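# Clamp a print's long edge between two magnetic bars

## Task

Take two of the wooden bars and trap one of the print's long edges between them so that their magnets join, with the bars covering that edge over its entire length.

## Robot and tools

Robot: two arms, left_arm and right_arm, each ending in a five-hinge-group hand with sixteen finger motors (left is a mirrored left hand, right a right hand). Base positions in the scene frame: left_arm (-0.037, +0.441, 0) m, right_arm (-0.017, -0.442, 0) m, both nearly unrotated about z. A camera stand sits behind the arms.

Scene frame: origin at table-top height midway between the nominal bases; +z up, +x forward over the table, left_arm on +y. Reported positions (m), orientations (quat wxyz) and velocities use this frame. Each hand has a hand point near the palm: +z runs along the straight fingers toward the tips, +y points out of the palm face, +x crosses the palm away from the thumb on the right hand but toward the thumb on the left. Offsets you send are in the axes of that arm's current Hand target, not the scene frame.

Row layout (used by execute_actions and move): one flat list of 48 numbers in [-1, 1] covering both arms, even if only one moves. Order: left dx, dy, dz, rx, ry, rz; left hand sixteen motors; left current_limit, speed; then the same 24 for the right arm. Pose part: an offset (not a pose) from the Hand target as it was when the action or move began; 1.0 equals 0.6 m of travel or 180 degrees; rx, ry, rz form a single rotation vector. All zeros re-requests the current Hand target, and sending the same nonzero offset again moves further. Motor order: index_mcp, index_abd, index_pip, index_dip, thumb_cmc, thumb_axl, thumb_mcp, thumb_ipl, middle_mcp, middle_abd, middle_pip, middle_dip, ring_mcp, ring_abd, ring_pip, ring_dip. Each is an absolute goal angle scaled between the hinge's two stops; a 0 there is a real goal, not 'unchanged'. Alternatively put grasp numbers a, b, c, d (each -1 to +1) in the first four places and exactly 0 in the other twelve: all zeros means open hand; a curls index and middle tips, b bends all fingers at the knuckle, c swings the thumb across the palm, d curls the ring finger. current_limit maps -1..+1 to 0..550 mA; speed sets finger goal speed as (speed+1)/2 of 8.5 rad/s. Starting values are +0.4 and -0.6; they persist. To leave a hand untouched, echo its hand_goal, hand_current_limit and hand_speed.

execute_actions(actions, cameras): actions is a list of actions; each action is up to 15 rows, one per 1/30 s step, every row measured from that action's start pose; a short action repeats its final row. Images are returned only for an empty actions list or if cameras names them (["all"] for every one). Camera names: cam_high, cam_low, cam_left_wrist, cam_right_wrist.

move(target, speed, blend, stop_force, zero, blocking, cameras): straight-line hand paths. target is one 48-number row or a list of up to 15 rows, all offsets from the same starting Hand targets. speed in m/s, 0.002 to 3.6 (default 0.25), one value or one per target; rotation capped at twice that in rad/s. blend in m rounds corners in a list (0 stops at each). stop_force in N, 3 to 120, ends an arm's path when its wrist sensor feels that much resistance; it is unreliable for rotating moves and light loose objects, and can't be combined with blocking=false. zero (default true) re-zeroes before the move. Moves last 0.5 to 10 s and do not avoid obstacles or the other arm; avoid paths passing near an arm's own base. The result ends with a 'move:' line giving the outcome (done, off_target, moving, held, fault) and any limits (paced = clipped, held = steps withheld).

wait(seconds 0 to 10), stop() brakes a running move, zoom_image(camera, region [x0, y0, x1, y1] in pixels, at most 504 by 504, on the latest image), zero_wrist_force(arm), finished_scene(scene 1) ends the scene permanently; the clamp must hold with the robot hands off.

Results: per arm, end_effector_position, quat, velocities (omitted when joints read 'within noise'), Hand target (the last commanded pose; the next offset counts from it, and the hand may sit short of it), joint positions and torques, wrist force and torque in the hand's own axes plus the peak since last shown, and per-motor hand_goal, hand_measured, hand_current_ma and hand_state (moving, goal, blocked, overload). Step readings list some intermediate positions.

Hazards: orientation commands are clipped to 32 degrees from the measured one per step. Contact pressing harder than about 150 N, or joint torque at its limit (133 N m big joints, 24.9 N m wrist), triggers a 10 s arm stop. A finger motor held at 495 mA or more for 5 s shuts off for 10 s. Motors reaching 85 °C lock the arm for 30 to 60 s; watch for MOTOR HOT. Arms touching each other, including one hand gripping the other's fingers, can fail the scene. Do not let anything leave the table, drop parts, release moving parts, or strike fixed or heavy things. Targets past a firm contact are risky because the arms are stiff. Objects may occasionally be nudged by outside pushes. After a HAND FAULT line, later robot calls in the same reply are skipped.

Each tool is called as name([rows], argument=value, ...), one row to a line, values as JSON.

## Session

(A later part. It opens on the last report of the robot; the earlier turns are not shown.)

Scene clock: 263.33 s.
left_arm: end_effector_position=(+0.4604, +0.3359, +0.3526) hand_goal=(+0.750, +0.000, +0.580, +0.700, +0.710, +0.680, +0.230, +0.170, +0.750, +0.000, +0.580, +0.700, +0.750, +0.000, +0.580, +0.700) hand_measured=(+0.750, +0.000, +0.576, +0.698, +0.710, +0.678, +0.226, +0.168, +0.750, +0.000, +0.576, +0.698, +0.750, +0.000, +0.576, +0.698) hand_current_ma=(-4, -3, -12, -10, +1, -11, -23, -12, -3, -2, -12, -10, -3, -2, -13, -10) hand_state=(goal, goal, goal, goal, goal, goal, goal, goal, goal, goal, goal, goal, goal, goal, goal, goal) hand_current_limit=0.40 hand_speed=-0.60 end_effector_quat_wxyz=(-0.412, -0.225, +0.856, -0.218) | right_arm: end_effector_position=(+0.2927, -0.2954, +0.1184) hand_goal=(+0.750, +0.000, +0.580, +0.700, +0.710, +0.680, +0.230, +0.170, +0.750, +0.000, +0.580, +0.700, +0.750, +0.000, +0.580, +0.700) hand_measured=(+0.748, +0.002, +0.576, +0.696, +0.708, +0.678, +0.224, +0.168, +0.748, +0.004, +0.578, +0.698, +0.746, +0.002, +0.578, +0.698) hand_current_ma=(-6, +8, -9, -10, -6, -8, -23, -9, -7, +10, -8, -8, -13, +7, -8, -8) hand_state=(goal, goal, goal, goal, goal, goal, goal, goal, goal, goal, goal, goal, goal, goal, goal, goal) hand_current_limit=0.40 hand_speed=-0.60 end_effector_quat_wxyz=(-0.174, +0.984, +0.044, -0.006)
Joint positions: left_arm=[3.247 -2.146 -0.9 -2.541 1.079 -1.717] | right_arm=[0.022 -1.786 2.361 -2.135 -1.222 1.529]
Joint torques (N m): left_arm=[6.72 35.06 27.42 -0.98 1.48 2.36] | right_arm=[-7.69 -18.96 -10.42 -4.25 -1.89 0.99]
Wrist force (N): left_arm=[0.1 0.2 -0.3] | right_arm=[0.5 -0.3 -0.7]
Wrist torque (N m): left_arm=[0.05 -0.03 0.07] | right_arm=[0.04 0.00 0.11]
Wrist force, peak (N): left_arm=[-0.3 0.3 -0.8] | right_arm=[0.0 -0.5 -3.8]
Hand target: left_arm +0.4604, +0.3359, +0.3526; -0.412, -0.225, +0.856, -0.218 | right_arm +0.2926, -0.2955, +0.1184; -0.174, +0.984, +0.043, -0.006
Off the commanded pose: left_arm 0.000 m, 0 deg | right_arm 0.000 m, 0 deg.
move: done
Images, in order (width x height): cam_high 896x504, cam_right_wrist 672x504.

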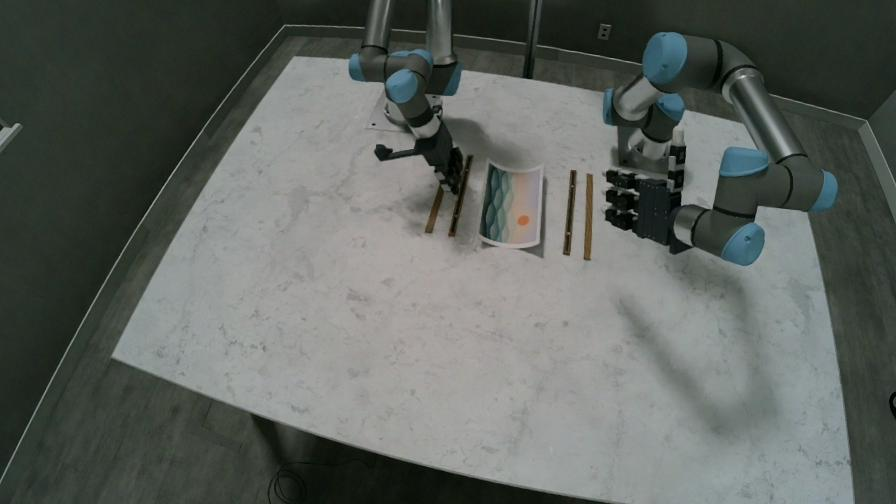

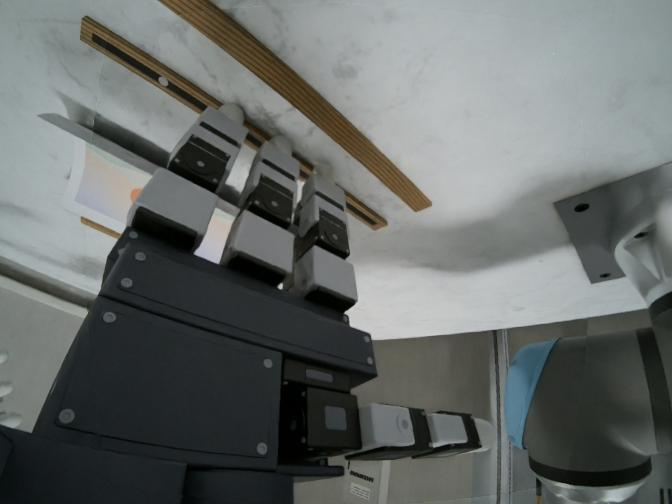

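move(target=[0,0,0,0,0,0, 0,0,0,0,0,0,0,0,0,0,0,0,0,0,0,0, 0.4,-0.6, 0,-0.0705,0.0257,0,0,0, 0,0,0,0,0,0,0,0,0,0,0,0,0,0,0,0, 0.4,-0.6], speed=0.06, cameras=["cam_high","cam_low","cam_right_wrist"])

zoom_image(camera="cam_high", region=[405, 150, 495, 240])

zoom_image(camera="cam_right_wrist", region=[0, 0, 450, 260])

zoom_image(camera="cam_low", region=[390, 200, 520, 280])

Scene clock: 276.07 s.
left_arm: end_effector_position=(+0.4604, +0.3359, +0.3526) hand_goal=(+0.750, +0.000, +0.580, +0.700, +0.710, +0.680, +0.230, +0.170, +0.750, +0.000, +0.580, +0.700, +0.750, +0.000, +0.580, +0.700) hand_measured=(+0.750, +0.000, +0.576, +0.698, +0.710, +0.678, +0.226, +0.168, +0.750, +0.000, +0.576, +0.698, +0.750, +0.000, +0.576, +0.698) hand_current_ma=(-4, -3, -12, -10, +1, -11, -23, -12, -3, -2, -12, -10, -3, -2, -13, -10) hand_state=(goal, goal, goal, goal, goal, goal, goal, goal, goal, goal, goal, goal, goal, goal, goal, goal) hand_current_limit=0.40 hand_speed=-0.60 end_effector_quat_wxyz=(-0.412, -0.225, +0.856, -0.218) | right_arm: end_effector_position=(+0.2888, -0.2506, +0.1184) hand_goal=(+0.750, +0.000, +0.580, +0.700, +0.710, +0.680, +0.230, +0.170, +0.750, +0.000, +0.580, +0.700, +0.750, +0.000, +0.580, +0.700) hand_measured=(+0.748, +0.002, +0.576, +0.696, +0.708, +0.678, +0.224, +0.168, +0.746, +0.004, +0.578, +0.698, +0.746, +0.002, +0.578, +0.698) hand_current_ma=(-7, +7, -9, -10, -6, -8, -23, -9, -10, +10, -8, -8, -16, +4, -8, -7) hand_state=(goal, goal, goal, goal, goal, goal, goal, goal, goal, goal, goal, goal, goal, goal, goal, goal) hand_current_limit=0.40 hand_speed=-0.60 end_effector_quat_wxyz=(-0.174, +0.984, +0.043, -0.006)
Joint positions: left_arm=[3.247 -2.146 -0.9 -2.541 1.079 -1.717] | right_arm=[0.151 -1.727 2.33 -2.211 -1.223 1.667]
Joint torques (N m): left_arm=[6.59 35.04 27.51 -0.87 1.56 2.29] | right_arm=[-5.95 -20.78 -9.85 -0.48 -1.36 -1.26]
Wrist force (N): left_arm=[0.1 0.5 0.0] | right_arm=[0.8 0.0 -0.4]
Wrist torque (N m): left_arm=[0.07 -0.02 0.06] | right_arm=[0.06 -0.04 0.13]
Wrist force, peak (N): left_arm=[-0.2 0.8 0.1] | right_arm=[1.0 0.7 -1.0]
Hand target: left_arm +0.4604, +0.3359, +0.3526; -0.412, -0.225, +0.856, -0.218 | right_arm +0.2887, -0.2506, +0.1184; -0.174, +0.984, +0.043, -0.006
Off the commanded pose: left_arm 0.000 m, 0 deg | right_arm 0.000 m, 0 deg.
move: done
Images, in order (width x height): cam_high 896x504, cam_low 896x504, cam_right_wrist 672x504.

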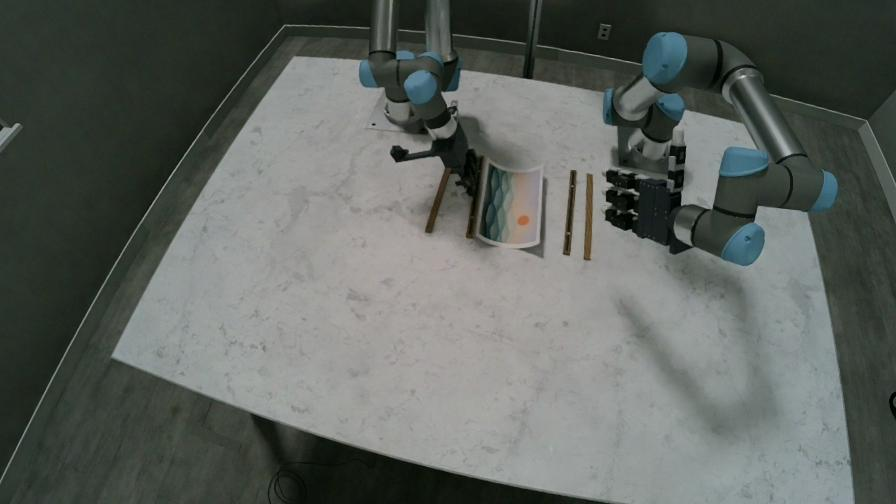

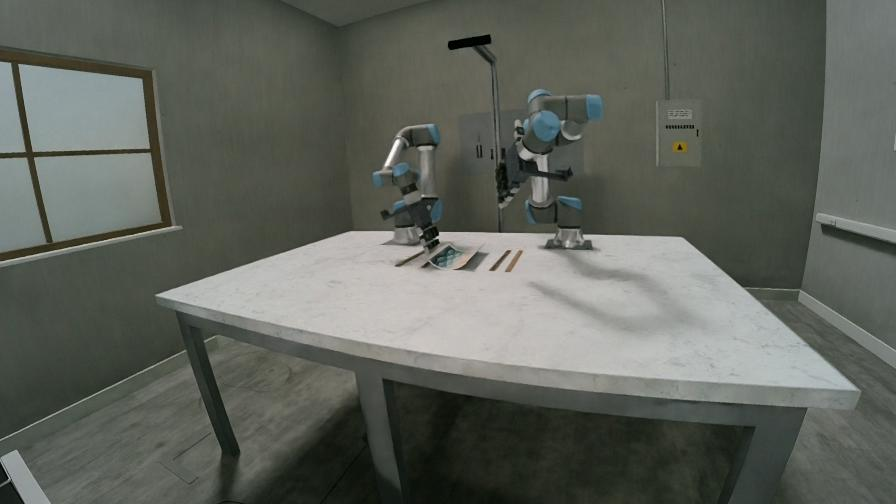

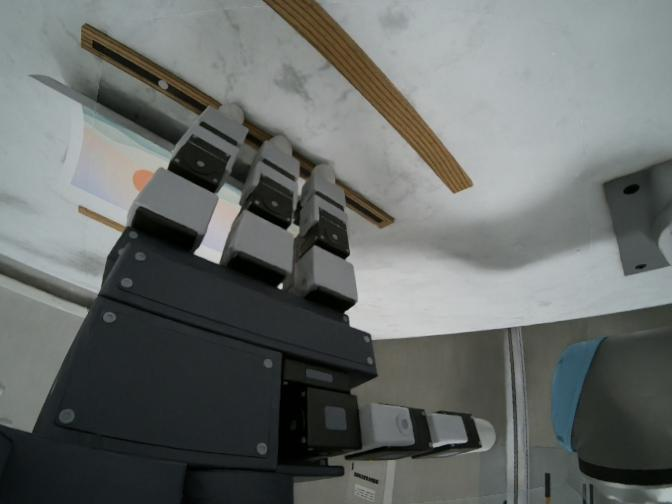

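Scaled by 5.600 from the camera's 896x504 image, which has a finer 1280x720 frame.

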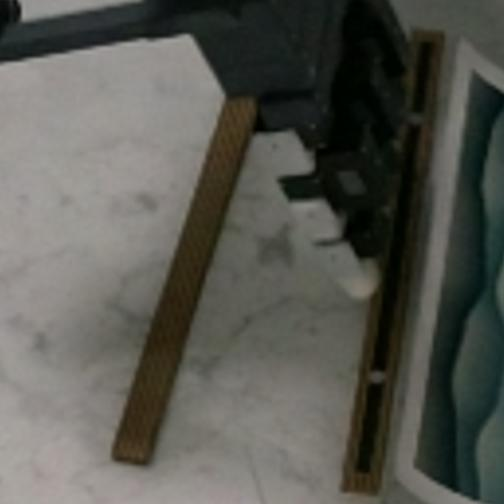

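Scaled by 1.120 from the camera's 672x504 image, which has a finer 960x720 frame.

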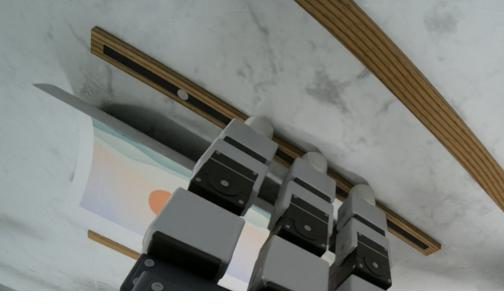

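Scaled by 3.877 from the camera's 896x504 image, which has a finer 1280x720 frame.

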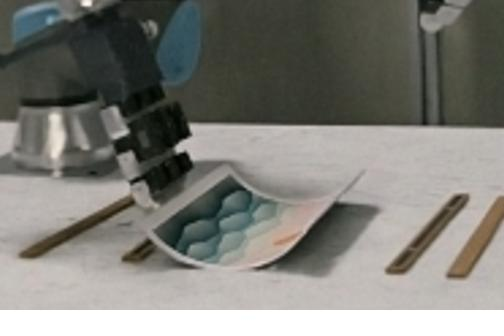

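move(target=[0,0,0,0,0,0, 0,0,0,0,0,0,0,0,0,0,0,0,0,0,0,0, 0.4,-0.6, 0,-0.0188,0.00684,0,0,0, 0,0,0,0,0,0,0,0,0,0,0,0,0,0,0,0, 0.4,-0.6], speed=0.05, cameras=["cam_high","cam_low","cam_right_wrist"])

zoom_image(camera="cam_high", region=[450, 150, 550, 260])

zoom_image(camera="cam_right_wrist", region=[0, 0, 300, 200])

zoom_image(camera="cam_low", region=[410, 230, 500, 280])

Scene clock: 305.73 s.
left_arm: end_effector_position=(+0.4604, +0.3359, +0.3526) hand_goal=(+0.750, +0.000, +0.580, +0.700, +0.710, +0.680, +0.230, +0.170, +0.750, +0.000, +0.580, +0.700, +0.750, +0.000, +0.580, +0.700) hand_measured=(+0.750, +0.000, +0.576, +0.698, +0.710, +0.678, +0.226, +0.168, +0.750, +0.000, +0.576, +0.698, +0.750, +0.000, +0.576, +0.698) hand_current_ma=(-4, -3, -12, -10, +1, -11, -23, -12, -3, -2, -12, -10, -3, -2, -13, -10) hand_state=(goal, goal, goal, goal, goal, goal, goal, goal, goal, goal, goal, goal, goal, goal, goal, goal) hand_current_limit=0.40 hand_speed=-0.60 end_effector_quat_wxyz=(-0.412, -0.225, +0.856, -0.218) | right_arm: end_effector_position=(+0.2877, -0.2386, +0.1184) hand_goal=(+0.750, +0.000, +0.580, +0.700, +0.710, +0.680, +0.230, +0.170, +0.750, +0.000, +0.580, +0.700, +0.750, +0.000, +0.580, +0.700) hand_measured=(+0.748, +0.002, +0.576, +0.696, +0.708, +0.678, +0.224, +0.168, +0.746, +0.004, +0.578, +0.698, +0.746, +0.002, +0.578, +0.698) hand_current_ma=(-7, +7, -9, -10, -6, -8, -23, -9, -11, +9, -8, -8, -16, +4, -8, -7) hand_state=(goal, goal, goal, goal, goal, goal, goal, goal, goal, goal, goal, goal, goal, goal, goal, goal) hand_current_limit=0.40 hand_speed=-0.60 end_effector_quat_wxyz=(-0.174, +0.984, +0.043, -0.006) end_effector_velocity=(+0.001, -0.001, +0.000) end_effector_angular_velocity=(+0.000, -0.001, +0.001)
Joint positions: left_arm=[3.247 -2.146 -0.9 -2.541 1.079 -1.717] | right_arm=[0.185 -1.709 2.32 -2.23 -1.225 1.703]
Joint velocities: left_arm=[within noise] | right_arm=[-0.004 -0.001 0.001 0.001 0 -0.005]
Joint torques (N m): left_arm=[7.06 36.06 26.81 -0.86 1.49 2.21] | right_arm=[-5.96 -21.54 -13.96 -1.31 -1.83 -1.23]
Wrist force (N): left_arm=[-0.3 -0.2 -0.1] | right_arm=[0.6 -0.2 -0.5]
Wrist torque (N m): left_arm=[-0.01 0.03 0.05] | right_arm=[0.03 -0.02 0.05]
Wrist force, peak (N): left_arm=[-0.1 0.7 -0.5] | right_arm=[0.9 -0.2 -0.9]
Hand target: left_arm +0.4604, +0.3359, +0.3526; -0.412, -0.225, +0.856, -0.218 | right_arm +0.2876, -0.2386, +0.1184; -0.174, +0.984, +0.043, -0.006
Off the commanded pose: left_arm 0.000 m, 0 deg | right_arm 0.000 m, 0 deg.
move: done
Images, in order (width x height): cam_high 896x504, cam_low 896x504, cam_right_wrist 672x504.

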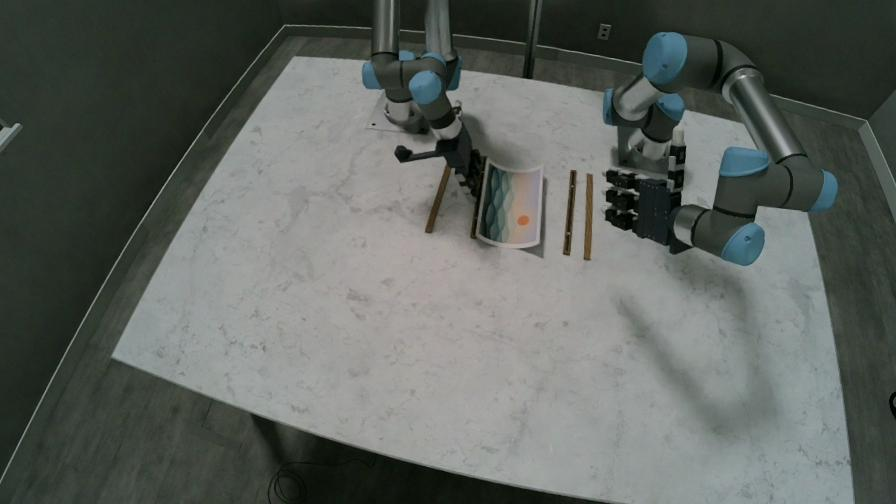

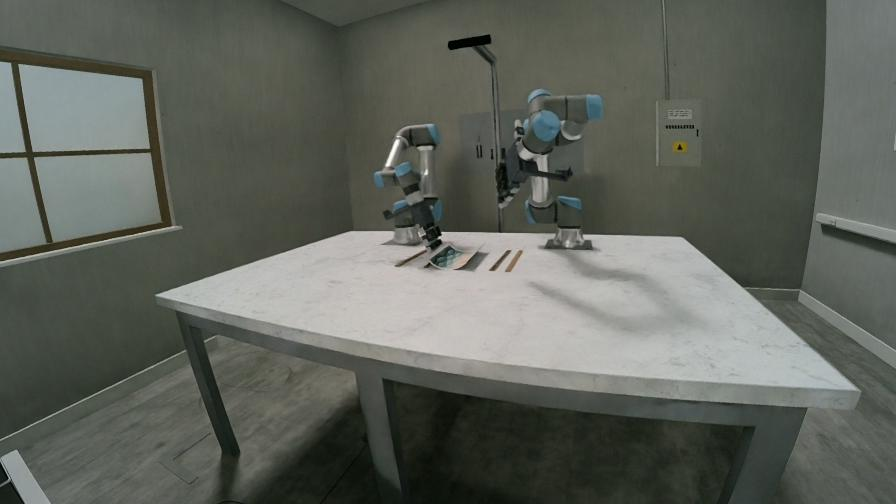

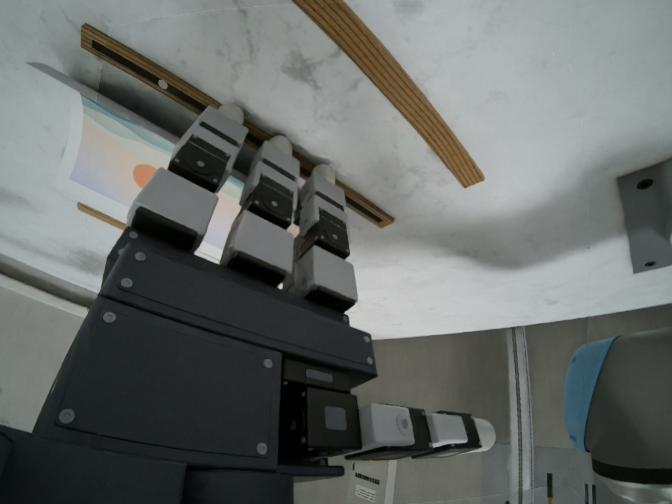

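Scaled by 4.582 from the camera's 896x504 image, which has a finer 1280x720 frame.

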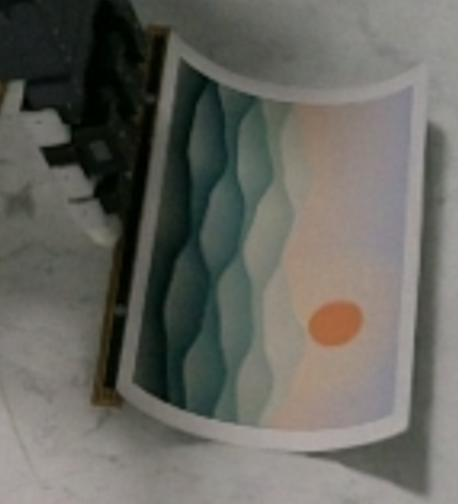

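Scaled by 1.680 from the camera's 672x504 image, which has a finer 960x720 frame.

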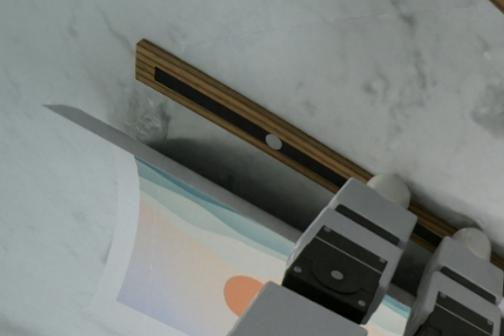

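Scaled by 5.600 from the camera's 896x504 image, which has a finer 1280x720 frame.

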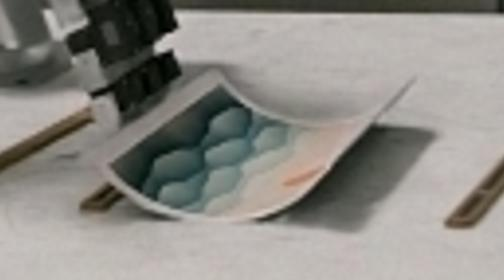

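move([
  [0,0,0,0,0,0, 0,0,0,0,0,0,0,0,0,0,0,0,0,0,0,0, 0.4,-0.6, 0,-0.0143,-0.1367,0,0,0, 0,0,0,0,0,0,0,0,0,0,0,0,0,0,0,0, 0.4,-0.6],
  [0,0,0,0,0,0, 0,0,0,0,0,0,0,0,0,0,0,0,0,0,0,0, 0.4,-0.6, -0.3315,-0.1013,-0.0902,-0.0667,0,0, 0,0,0,0,0,0,0,0,0,0,0,0,0,0,0,0, 0.4,-0.6],
], speed=[0.1,0.15], blend=[0.02,0], cameras=["cam_high","cam_low","cam_right_wrist"])

zoom_image(camera="cam_high", region=[430, 130, 550, 260])

zoom_image(camera="cam_right_wrist", region=[0, 0, 400, 260])

Scene clock: 383.73 s.
left_arm: end_effector_position=(+0.4604, +0.3359, +0.3526) hand_goal=(+0.750, +0.000, +0.580, +0.700, +0.710, +0.680, +0.230, +0.170, +0.750, +0.000, +0.580, +0.700, +0.750, +0.000, +0.580, +0.700) hand_measured=(+0.750, +0.000, +0.576, +0.698, +0.710, +0.678, +0.226, +0.168, +0.750, +0.000, +0.576, +0.698, +0.750, +0.000, +0.576, +0.698) hand_current_ma=(-4, -3, -12, -10, +1, -11, -23, -12, -3, -2, -12, -10, -3, -2, -13, -10) hand_state=(goal, goal, goal, goal, goal, goal, goal, goal, goal, goal, goal, goal, goal, goal, goal, goal) hand_current_limit=0.40 hand_speed=-0.60 end_effector_quat_wxyz=(-0.412, -0.225, +0.856, -0.218) | right_arm: end_effector_position=(+0.0859, -0.2177, +0.1894) hand_goal=(+0.750, +0.000, +0.580, +0.700, +0.710, +0.680, +0.230, +0.170, +0.750, +0.000, +0.580, +0.700, +0.750, +0.000, +0.580, +0.700) hand_measured=(+0.748, +0.002, +0.576, +0.696, +0.708, +0.678, +0.224, +0.168, +0.746, +0.004, +0.578, +0.698, +0.746, +0.002, +0.578, +0.698) hand_current_ma=(-8, +6, -9, -10, -6, -8, -23, -9, -11, +8, -8, -8, -16, +4, -8, -7) hand_state=(goal, goal, goal, goal, goal, goal, goal, goal, goal, goal, goal, goal, goal, goal, goal, goal) hand_current_limit=0.40 hand_speed=-0.60 end_effector_quat_wxyz=(-0.070, +0.997, +0.044, -0.001)
Joint positions: left_arm=[3.247 -2.146 -0.9 -2.541 1.079 -1.717] | right_arm=[0.681 -2.066 2.367 -1.956 -1.459 2.195]
Joint torques (N m): left_arm=[6.9 35.74 27.36 -0.78 1.39 1.63] | right_arm=[6.12 -0.7 -28.67 -3.49 2.65 1.09]
Wrist force (N): left_arm=[-0.1 0.4 0.0] | right_arm=[0.0 0.1 -0.2]
Wrist torque (N m): left_arm=[0.05 0.01 0.04] | right_arm=[-0.02 0.07 0.08]
Wrist force, peak (N): left_arm=[-0.6 0.5 -0.5] | right_arm=[1.5 0.1 -0.9]
Hand target: left_arm +0.4604, +0.3359, +0.3526; -0.412, -0.225, +0.856, -0.218 | right_arm +0.0859, -0.2176, +0.1894; -0.070, +0.997, +0.044, -0.001
Off the commanded pose: left_arm 0.000 m, 0 deg | right_arm 0.000 m, 0 deg.
move: done
Images, in order (width x height): cam_high 896x504, cam_low 896x504, cam_right_wrist 672x504.

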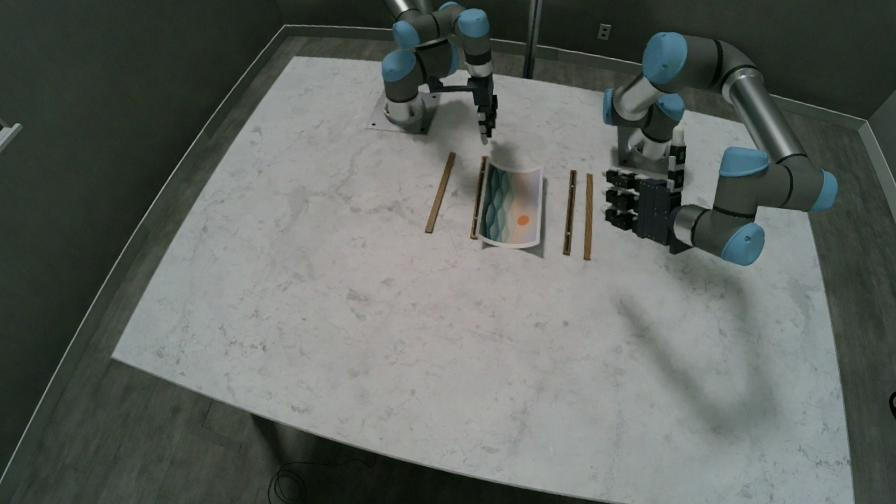

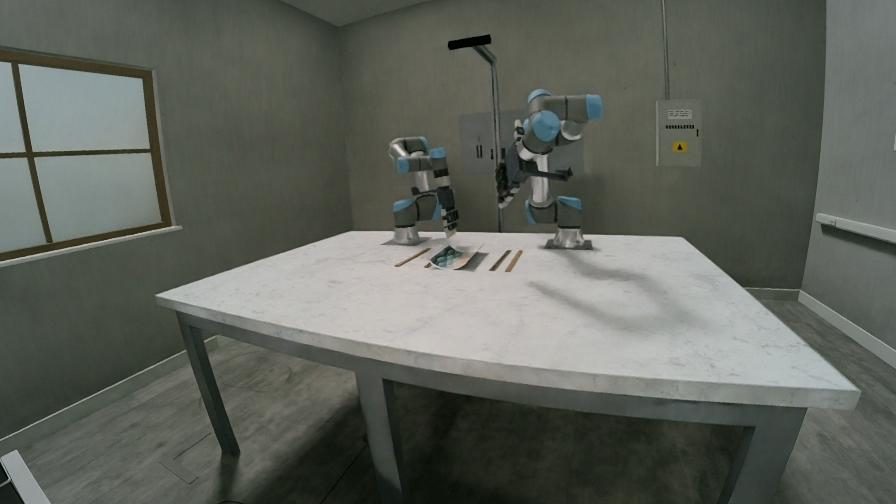

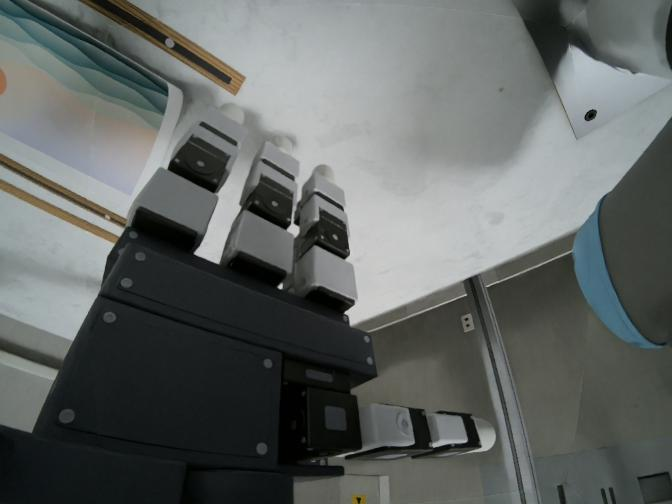

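Scaled by 3.877 from the camera's 896x504 image, which has a finer 1280x720 frame.

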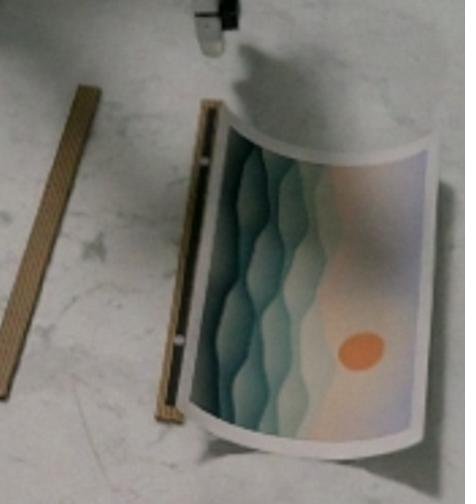

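Scaled by 1.260 from the camera's 672x504 image, which has a finer 960x720 frame.

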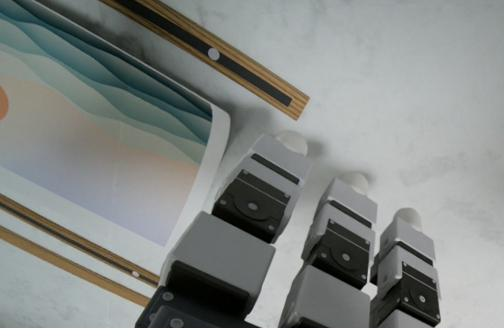

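move(target=[0,0,0,0,0,0, 0,0,0,0,0,0,0,0,0,0,0,0,0,0,0,0, 0.4,-0.6, -0.0167,0.0066,0.0832,0,0,0, 0,0,0,0,0,0,0,0,0,0,0,0,0,0,0,0, 0.4,-0.6], speed=0.025, stop_force=5, cameras=["cam_high","cam_low","cam_right_wrist"])

zoom_image(camera="cam_high", region=[450, 120, 530, 200])

zoom_image(camera="cam_right_wrist", region=[50, 0, 400, 240])

zoom_image(camera="cam_low", region=[400, 190, 520, 280])

Scene clock: 396.33 s.
left_arm: end_effector_position=(+0.4604, +0.3359, +0.3526) hand_goal=(+0.750, +0.000, +0.580, +0.700, +0.710, +0.680, +0.230, +0.170, +0.750, +0.000, +0.580, +0.700, +0.750, +0.000, +0.580, +0.700) hand_measured=(+0.750, +0.000, +0.576, +0.698, +0.710, +0.678, +0.226, +0.168, +0.750, +0.000, +0.576, +0.698, +0.750, +0.000, +0.576, +0.698) hand_current_ma=(-4, -3, -12, -10, +1, -11, -23, -12, -3, -2, -12, -10, -3, -2, -13, -10) hand_state=(goal, goal, goal, goal, goal, goal, goal, goal, goal, goal, goal, goal, goal, goal, goal, goal) hand_current_limit=0.40 hand_speed=-0.60 end_effector_quat_wxyz=(-0.412, -0.225, +0.856, -0.218) | right_arm: end_effector_position=(+0.0758, -0.2155, +0.1394) hand_goal=(+0.750, +0.000, +0.580, +0.700, +0.710, +0.680, +0.230, +0.170, +0.750, +0.000, +0.580, +0.700, +0.750, +0.000, +0.580, +0.700) hand_measured=(+0.748, +0.002, +0.576, +0.696, +0.708, +0.678, +0.224, +0.168, +0.746, +0.004, +0.578, +0.698, +0.746, +0.002, +0.578, +0.698) hand_current_ma=(-8, +6, -9, -10, -6, -8, -23, -9, -11, +8, -8, -8, -16, +4, -8, -7) hand_state=(goal, goal, goal, goal, goal, goal, goal, goal, goal, goal, goal, goal, goal, goal, goal, goal) hand_current_limit=0.40 hand_speed=-0.60 end_effector_quat_wxyz=(-0.070, +0.997, +0.044, -0.001)
Joint positions: left_arm=[3.247 -2.146 -0.9 -2.541 1.079 -1.717] | right_arm=[0.712 -2.005 2.476 -2.13 -1.462 2.226]
Joint torques (N m): left_arm=[5.97 35.01 27.24 -0.74 1.4 1.61] | right_arm=[-6.3 -10.68 -27.56 -0.5 -2.03 -0.71]
Wrist force (N): left_arm=[-0.2 0.2 -0.3] | right_arm=[-0.2 -0.1 -0.5]
Wrist torque (N m): left_arm=[0.04 0.02 0.04] | right_arm=[-0.03 0.13 -0.02]
Wrist force, peak (N): left_arm=[-0.5 0.7 -0.2] | right_arm=[0.7 0.0 -0.6]
Hand target: left_arm +0.4604, +0.3359, +0.3526; -0.412, -0.225, +0.856, -0.218 | right_arm +0.0758, -0.2155, +0.1394; -0.070, +0.997, +0.044, -0.001
Off the commanded pose: left_arm 0.000 m, 0 deg | right_arm 0.000 m, 0 deg.
move: done
Images, in order (width x height): cam_high 896x504, cam_low 896x504, cam_right_wrist 672x504.

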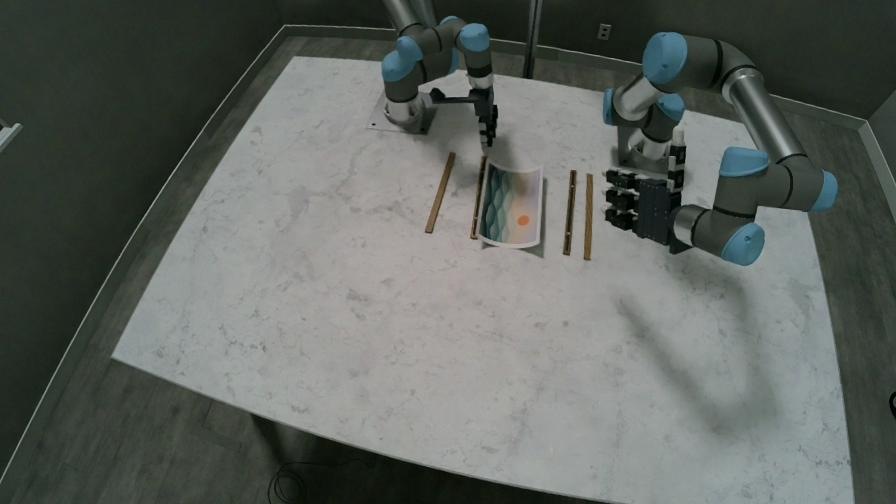

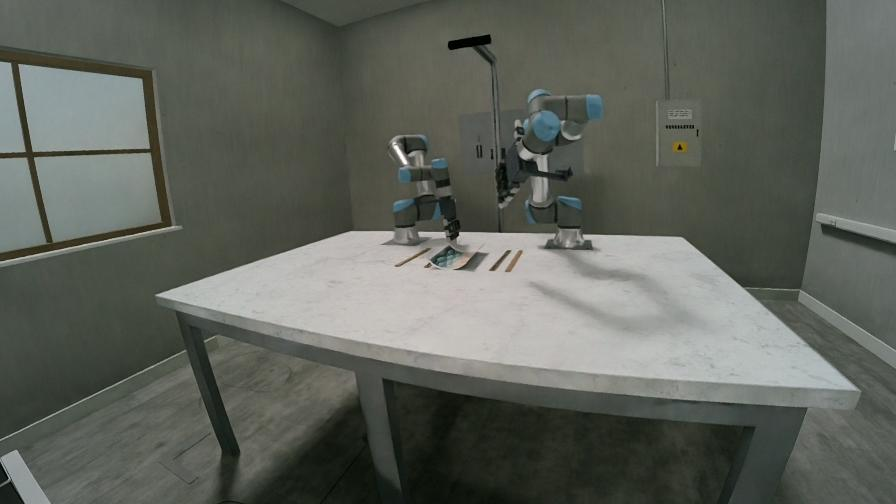

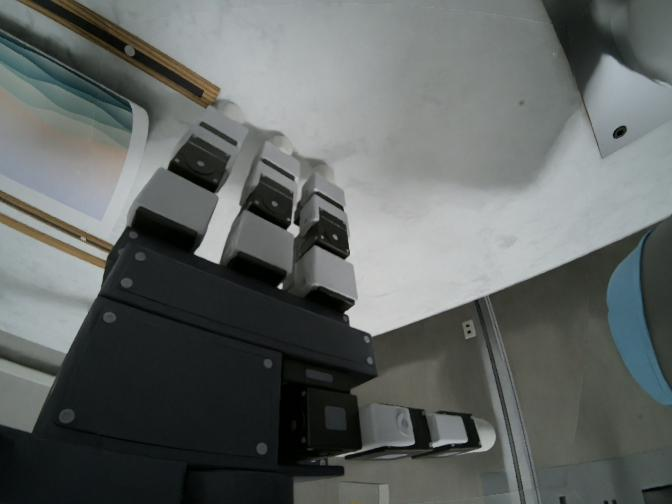

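Scaled by 6.300 from the camera's 896x504 image, which has a finer 1280x720 frame.

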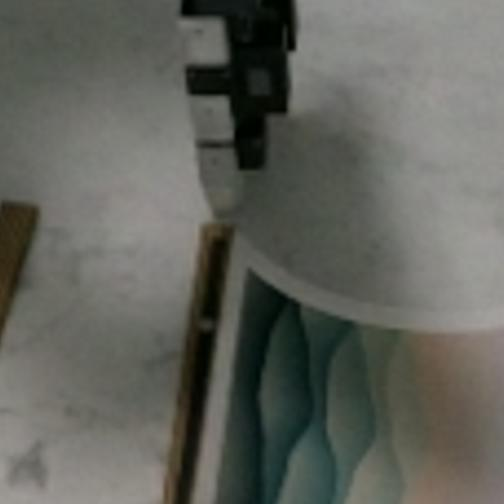

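Scaled by 1.440 from the camera's 672x504 image, which has a finer 960x720 frame.

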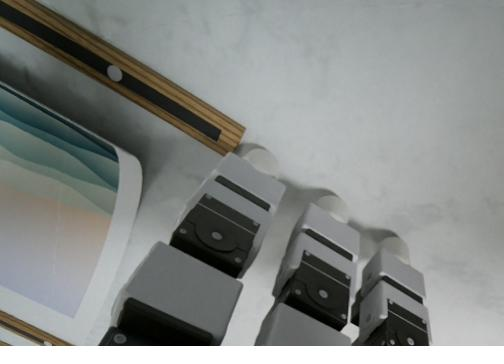

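Scaled by 4.200 from the camera's 896x504 image, which has a finer 1280x720 frame.

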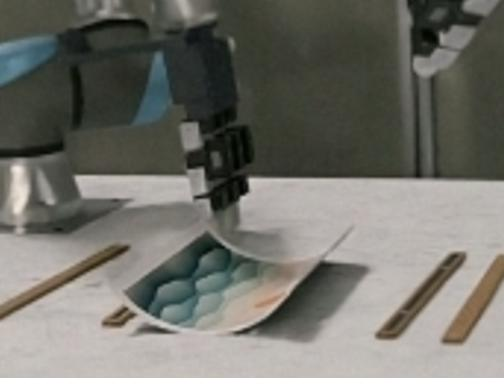

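move(target=[0,0,0,0,0,0, 0,0,0,0,0,0,0,0,0,0,0,0,0,0,0,0, 0.4,-0.6, 0.05,0.0033,0,0,0,0, 0,0,0,0,0,0,0,0,0,0,0,0,0,0,0,0, 0.4,-0.6], speed=0.04, cameras=["cam_high","cam_low","cam_right_wrist"])

zoom_image(camera="cam_high", region=[440, 130, 560, 260])

zoom_image(camera="cam_right_wrist", region=[0, 0, 350, 240])

zoom_image(camera="cam_low", region=[400, 210, 500, 285])

Scene clock: 406.90 s.
left_arm: end_effector_position=(+0.4604, +0.3359, +0.3526) hand_goal=(+0.750, +0.000, +0.580, +0.700, +0.710, +0.680, +0.230, +0.170, +0.750, +0.000, +0.580, +0.700, +0.750, +0.000, +0.580, +0.700) hand_measured=(+0.750, +0.000, +0.576, +0.698, +0.710, +0.678, +0.226, +0.168, +0.750, +0.000, +0.576, +0.698, +0.750, +0.000, +0.576, +0.698) hand_current_ma=(-4, -3, -12, -10, +1, -11, -23, -12, -3, -2, -12, -10, -3, -2, -13, -10) hand_state=(goal, goal, goal, goal, goal, goal, goal, goal, goal, goal, goal, goal, goal, goal, goal, goal) hand_current_limit=0.40 hand_speed=-0.60 end_effector_quat_wxyz=(-0.412, -0.225, +0.856, -0.218) | right_arm: end_effector_position=(+0.1060, -0.2147, +0.1392) hand_goal=(+0.750, +0.000, +0.580, +0.700, +0.710, +0.680, +0.230, +0.170, +0.750, +0.000, +0.580, +0.700, +0.750, +0.000, +0.580, +0.700) hand_measured=(+0.748, +0.002, +0.576, +0.696, +0.708, +0.678, +0.224, +0.168, +0.746, +0.004, +0.578, +0.698, +0.746, +0.002, +0.578, +0.698) hand_current_ma=(-8, +6, -9, -10, -6, -8, -23, -9, -11, +8, -8, -8, -14, +6, -8, -7) hand_state=(goal, goal, goal, goal, goal, goal, goal, goal, goal, goal, goal, goal, goal, goal, goal, goal) hand_current_limit=0.40 hand_speed=-0.60 end_effector_quat_wxyz=(-0.070, +0.997, +0.044, -0.001) end_effector_velocity=(-0.002, +0.000, +0.000) end_effector_angular_velocity=(+0.001, -0.001, -0.001)
Joint positions: left_arm=[3.247 -2.146 -0.9 -2.541 1.079 -1.717] | right_arm=[0.643 -1.959 2.451 -2.144 -1.456 2.157]
Joint velocities: left_arm=[within noise] | right_arm=[0.005 -0.003 0.001 0 -0.001 0.006]
Joint torques (N m): left_arm=[6.3 35.19 27.69 -0.72 1.35 1.42] | right_arm=[5.74 -12.57 -11.34 -3.17 2.04 1.78]
Wrist force (N): left_arm=[-0.1 -0.1 -0.1] | right_arm=[0.1 -0.2 -0.7]
Wrist torque (N m): left_arm=[0.00 0.01 0.05] | right_arm=[-0.04 0.04 0.07]
Wrist force, peak (N): left_arm=[-0.5 0.3 -0.6] | right_arm=[0.1 -0.4 -1.2]
Hand target: left_arm +0.4604, +0.3359, +0.3526; -0.412, -0.225, +0.856, -0.218 | right_arm +0.1059, -0.2148, +0.1392; -0.070, +0.997, +0.044, -0.001
Off the commanded pose: left_arm 0.000 m, 0 deg | right_arm 0.000 m, 0 deg.
move: done
Images, in order (width x height): cam_high 896x504, cam_low 896x504, cam_right_wrist 672x504.

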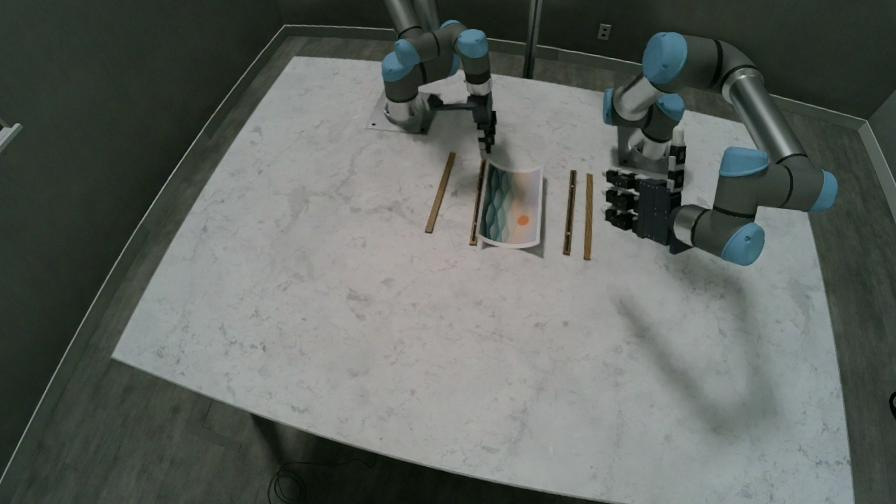

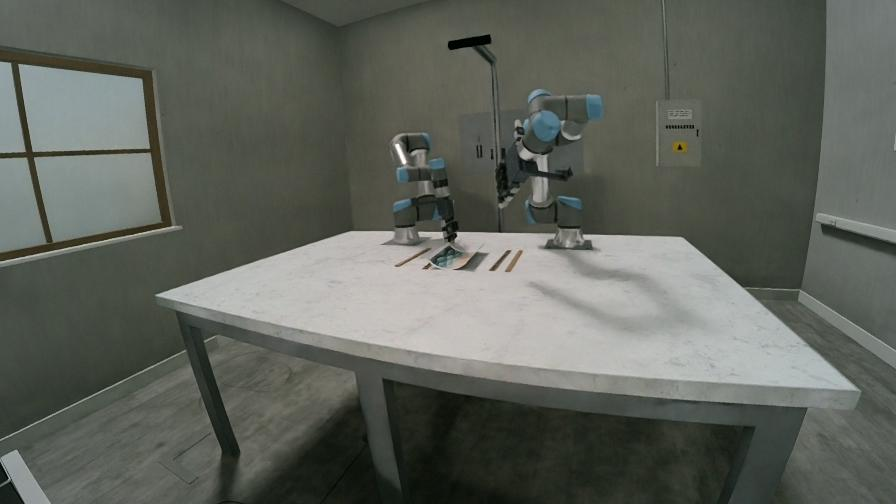

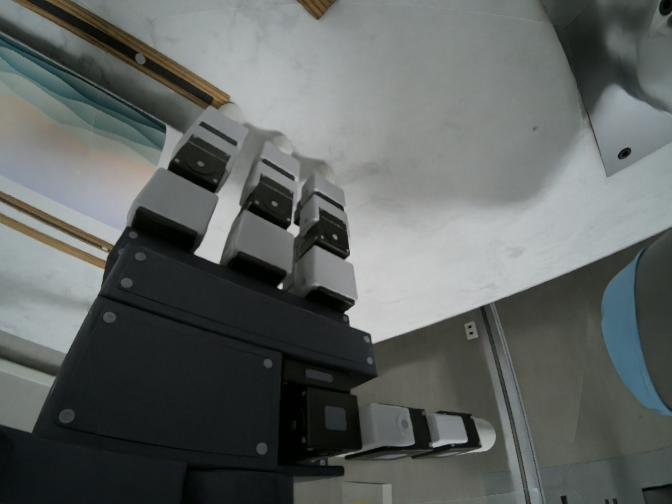

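Scaled by 3.877 from the camera's 896x504 image, which has a finer 1280x720 frame.

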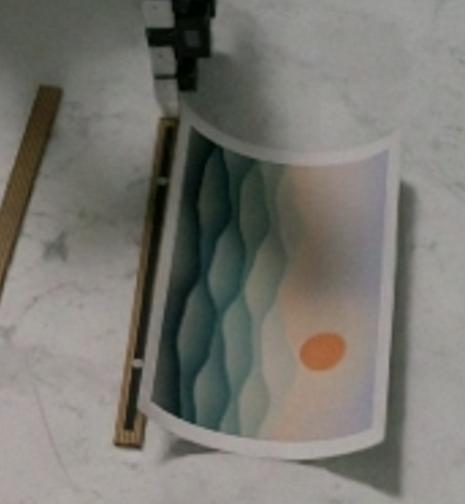

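Scaled by 1.440 from the camera's 672x504 image, which has a finer 960x720 frame.

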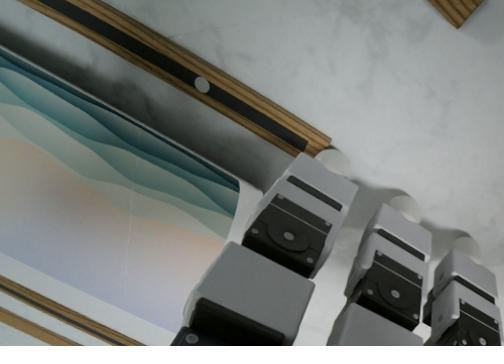

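Scaled by 5.040 from the camera's 896x504 image, which has a finer 1280x720 frame.

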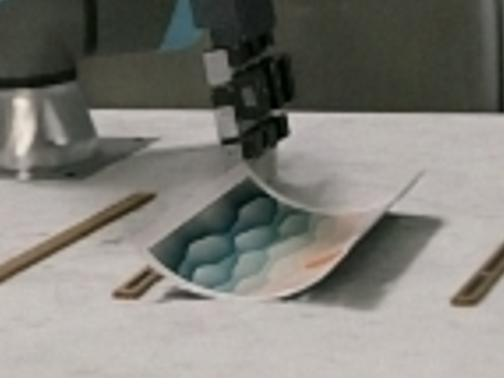

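move(target=[0,0,0,0,0,0, 0,0,0,0,0,0,0,0,0,0,0,0,0,0,0,0, 0.4,-0.6, 0.0217,0,0,0,0,0, 0,0,0,0,0,0,0,0,0,0,0,0,0,0,0,0, 0.4,-0.6], speed=0.04, cameras=["cam_high","cam_low","cam_right_wrist"])

zoom_image(camera="cam_high", region=[440, 130, 560, 260])

zoom_image(camera="cam_low", region=[400, 210, 500, 285])

Scene clock: 424.80 s.
left_arm: end_effector_position=(+0.4604, +0.3359, +0.3526) hand_goal=(+0.750, +0.000, +0.580, +0.700, +0.710, +0.680, +0.230, +0.170, +0.750, +0.000, +0.580, +0.700, +0.750, +0.000, +0.580, +0.700) hand_measured=(+0.750, +0.000, +0.576, +0.698, +0.710, +0.678, +0.226, +0.168, +0.750, +0.000, +0.576, +0.698, +0.750, +0.000, +0.576, +0.698) hand_current_ma=(-4, -3, -12, -10, +1, -11, -23, -12, -3, -2, -12, -10, -3, -2, -13, -10) hand_state=(goal, goal, goal, goal, goal, goal, goal, goal, goal, goal, goal, goal, goal, goal, goal, goal) hand_current_limit=0.40 hand_speed=-0.60 end_effector_quat_wxyz=(-0.412, -0.225, +0.856, -0.218) | right_arm: end_effector_position=(+0.1190, -0.2136, +0.1393) hand_goal=(+0.750, +0.000, +0.580, +0.700, +0.710, +0.680, +0.230, +0.170, +0.750, +0.000, +0.580, +0.700, +0.750, +0.000, +0.580, +0.700) hand_measured=(+0.748, +0.002, +0.576, +0.696, +0.708, +0.678, +0.224, +0.168, +0.746, +0.004, +0.578, +0.698, +0.746, +0.002, +0.578, +0.698) hand_current_ma=(-8, +6, -9, -10, -6, -8, -23, -9, -11, +8, -8, -8, -14, +6, -7, -6) hand_state=(goal, goal, goal, goal, goal, goal, goal, goal, goal, goal, goal, goal, goal, goal, goal, goal) hand_current_limit=0.40 hand_speed=-0.60 end_effector_quat_wxyz=(-0.070, +0.997, +0.044, -0.001)
Joint positions: left_arm=[3.247 -2.146 -0.9 -2.541 1.079 -1.717] | right_arm=[0.619 -1.934 2.437 -2.151 -1.454 2.133]
Joint torques (N m): left_arm=[5.91 35.1 27.49 -0.8 1.51 1.12] | right_arm=[8.41 -13.01 -13.11 -3.41 2.29 1.87]
Wrist force (N): left_arm=[-0.3 0.2 0.1] | right_arm=[0.2 0.0 -0.2]
Wrist torque (N m): left_arm=[0.01 0.04 0.04] | right_arm=[-0.06 0.04 0.09]
Wrist force, peak (N): left_arm=[-0.4 0.8 -0.3] | right_arm=[-0.1 -0.2 -1.0]
Hand target: left_arm +0.4604, +0.3359, +0.3526; -0.412, -0.225, +0.856, -0.218 | right_arm +0.1188, -0.2137, +0.1392; -0.070, +0.997, +0.044, -0.001
Off the commanded pose: left_arm 0.000 m, 0 deg | right_arm 0.000 m, 0 deg.
move: done
Images, in order (width x height): cam_high 896x504, cam_low 896x504, cam_right_wrist 672x504.

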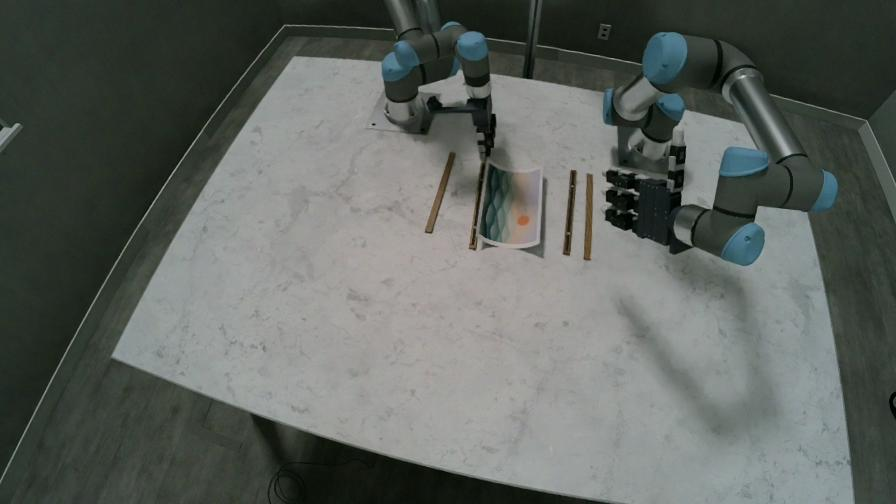

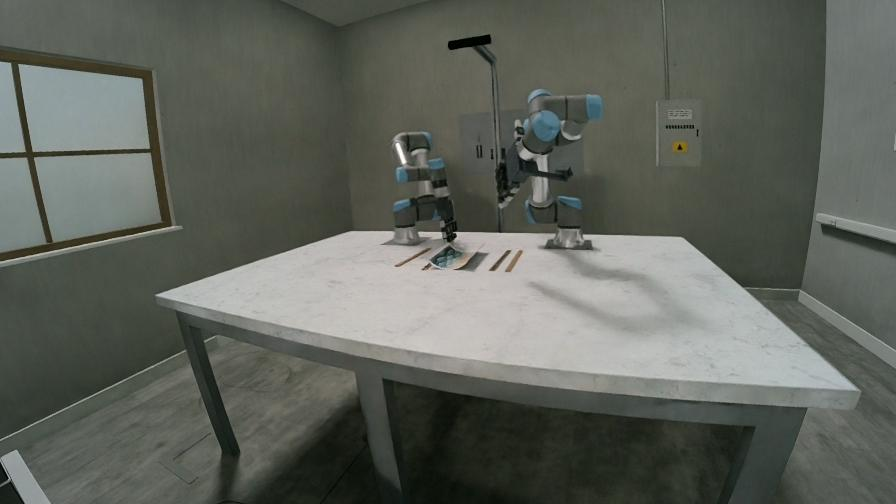

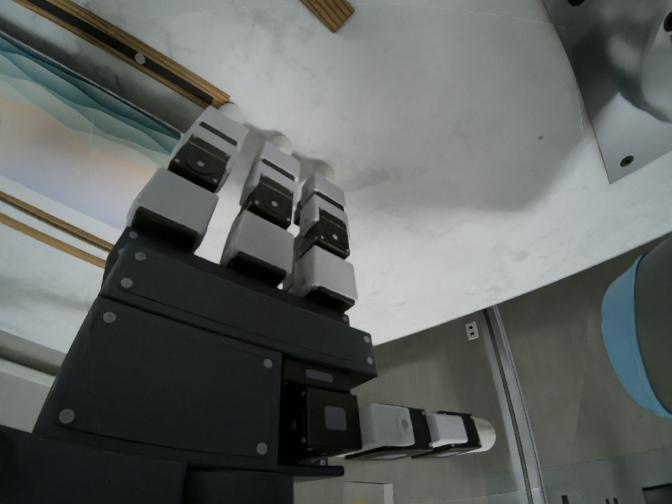

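Scaled by 3.877 from the camera's 896x504 image, which has a finer 1280x720 frame.

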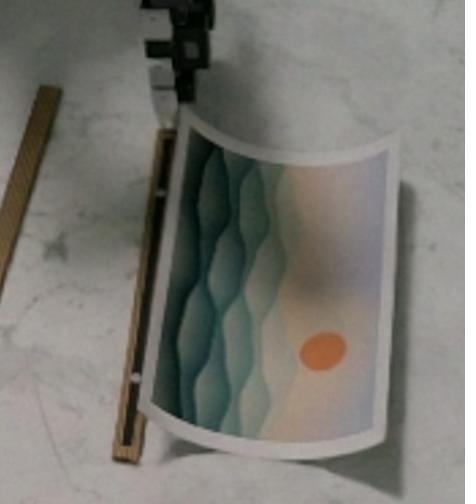

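Scaled by 5.040 from the camera's 896x504 image, which has a finer 1280x720 frame.

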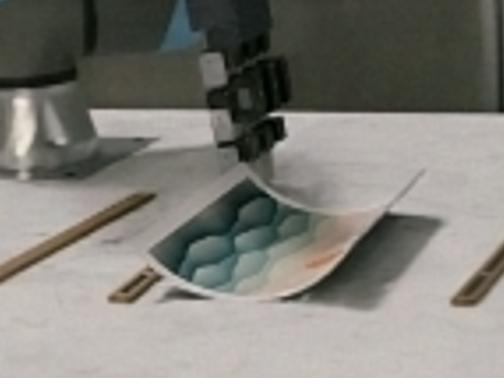

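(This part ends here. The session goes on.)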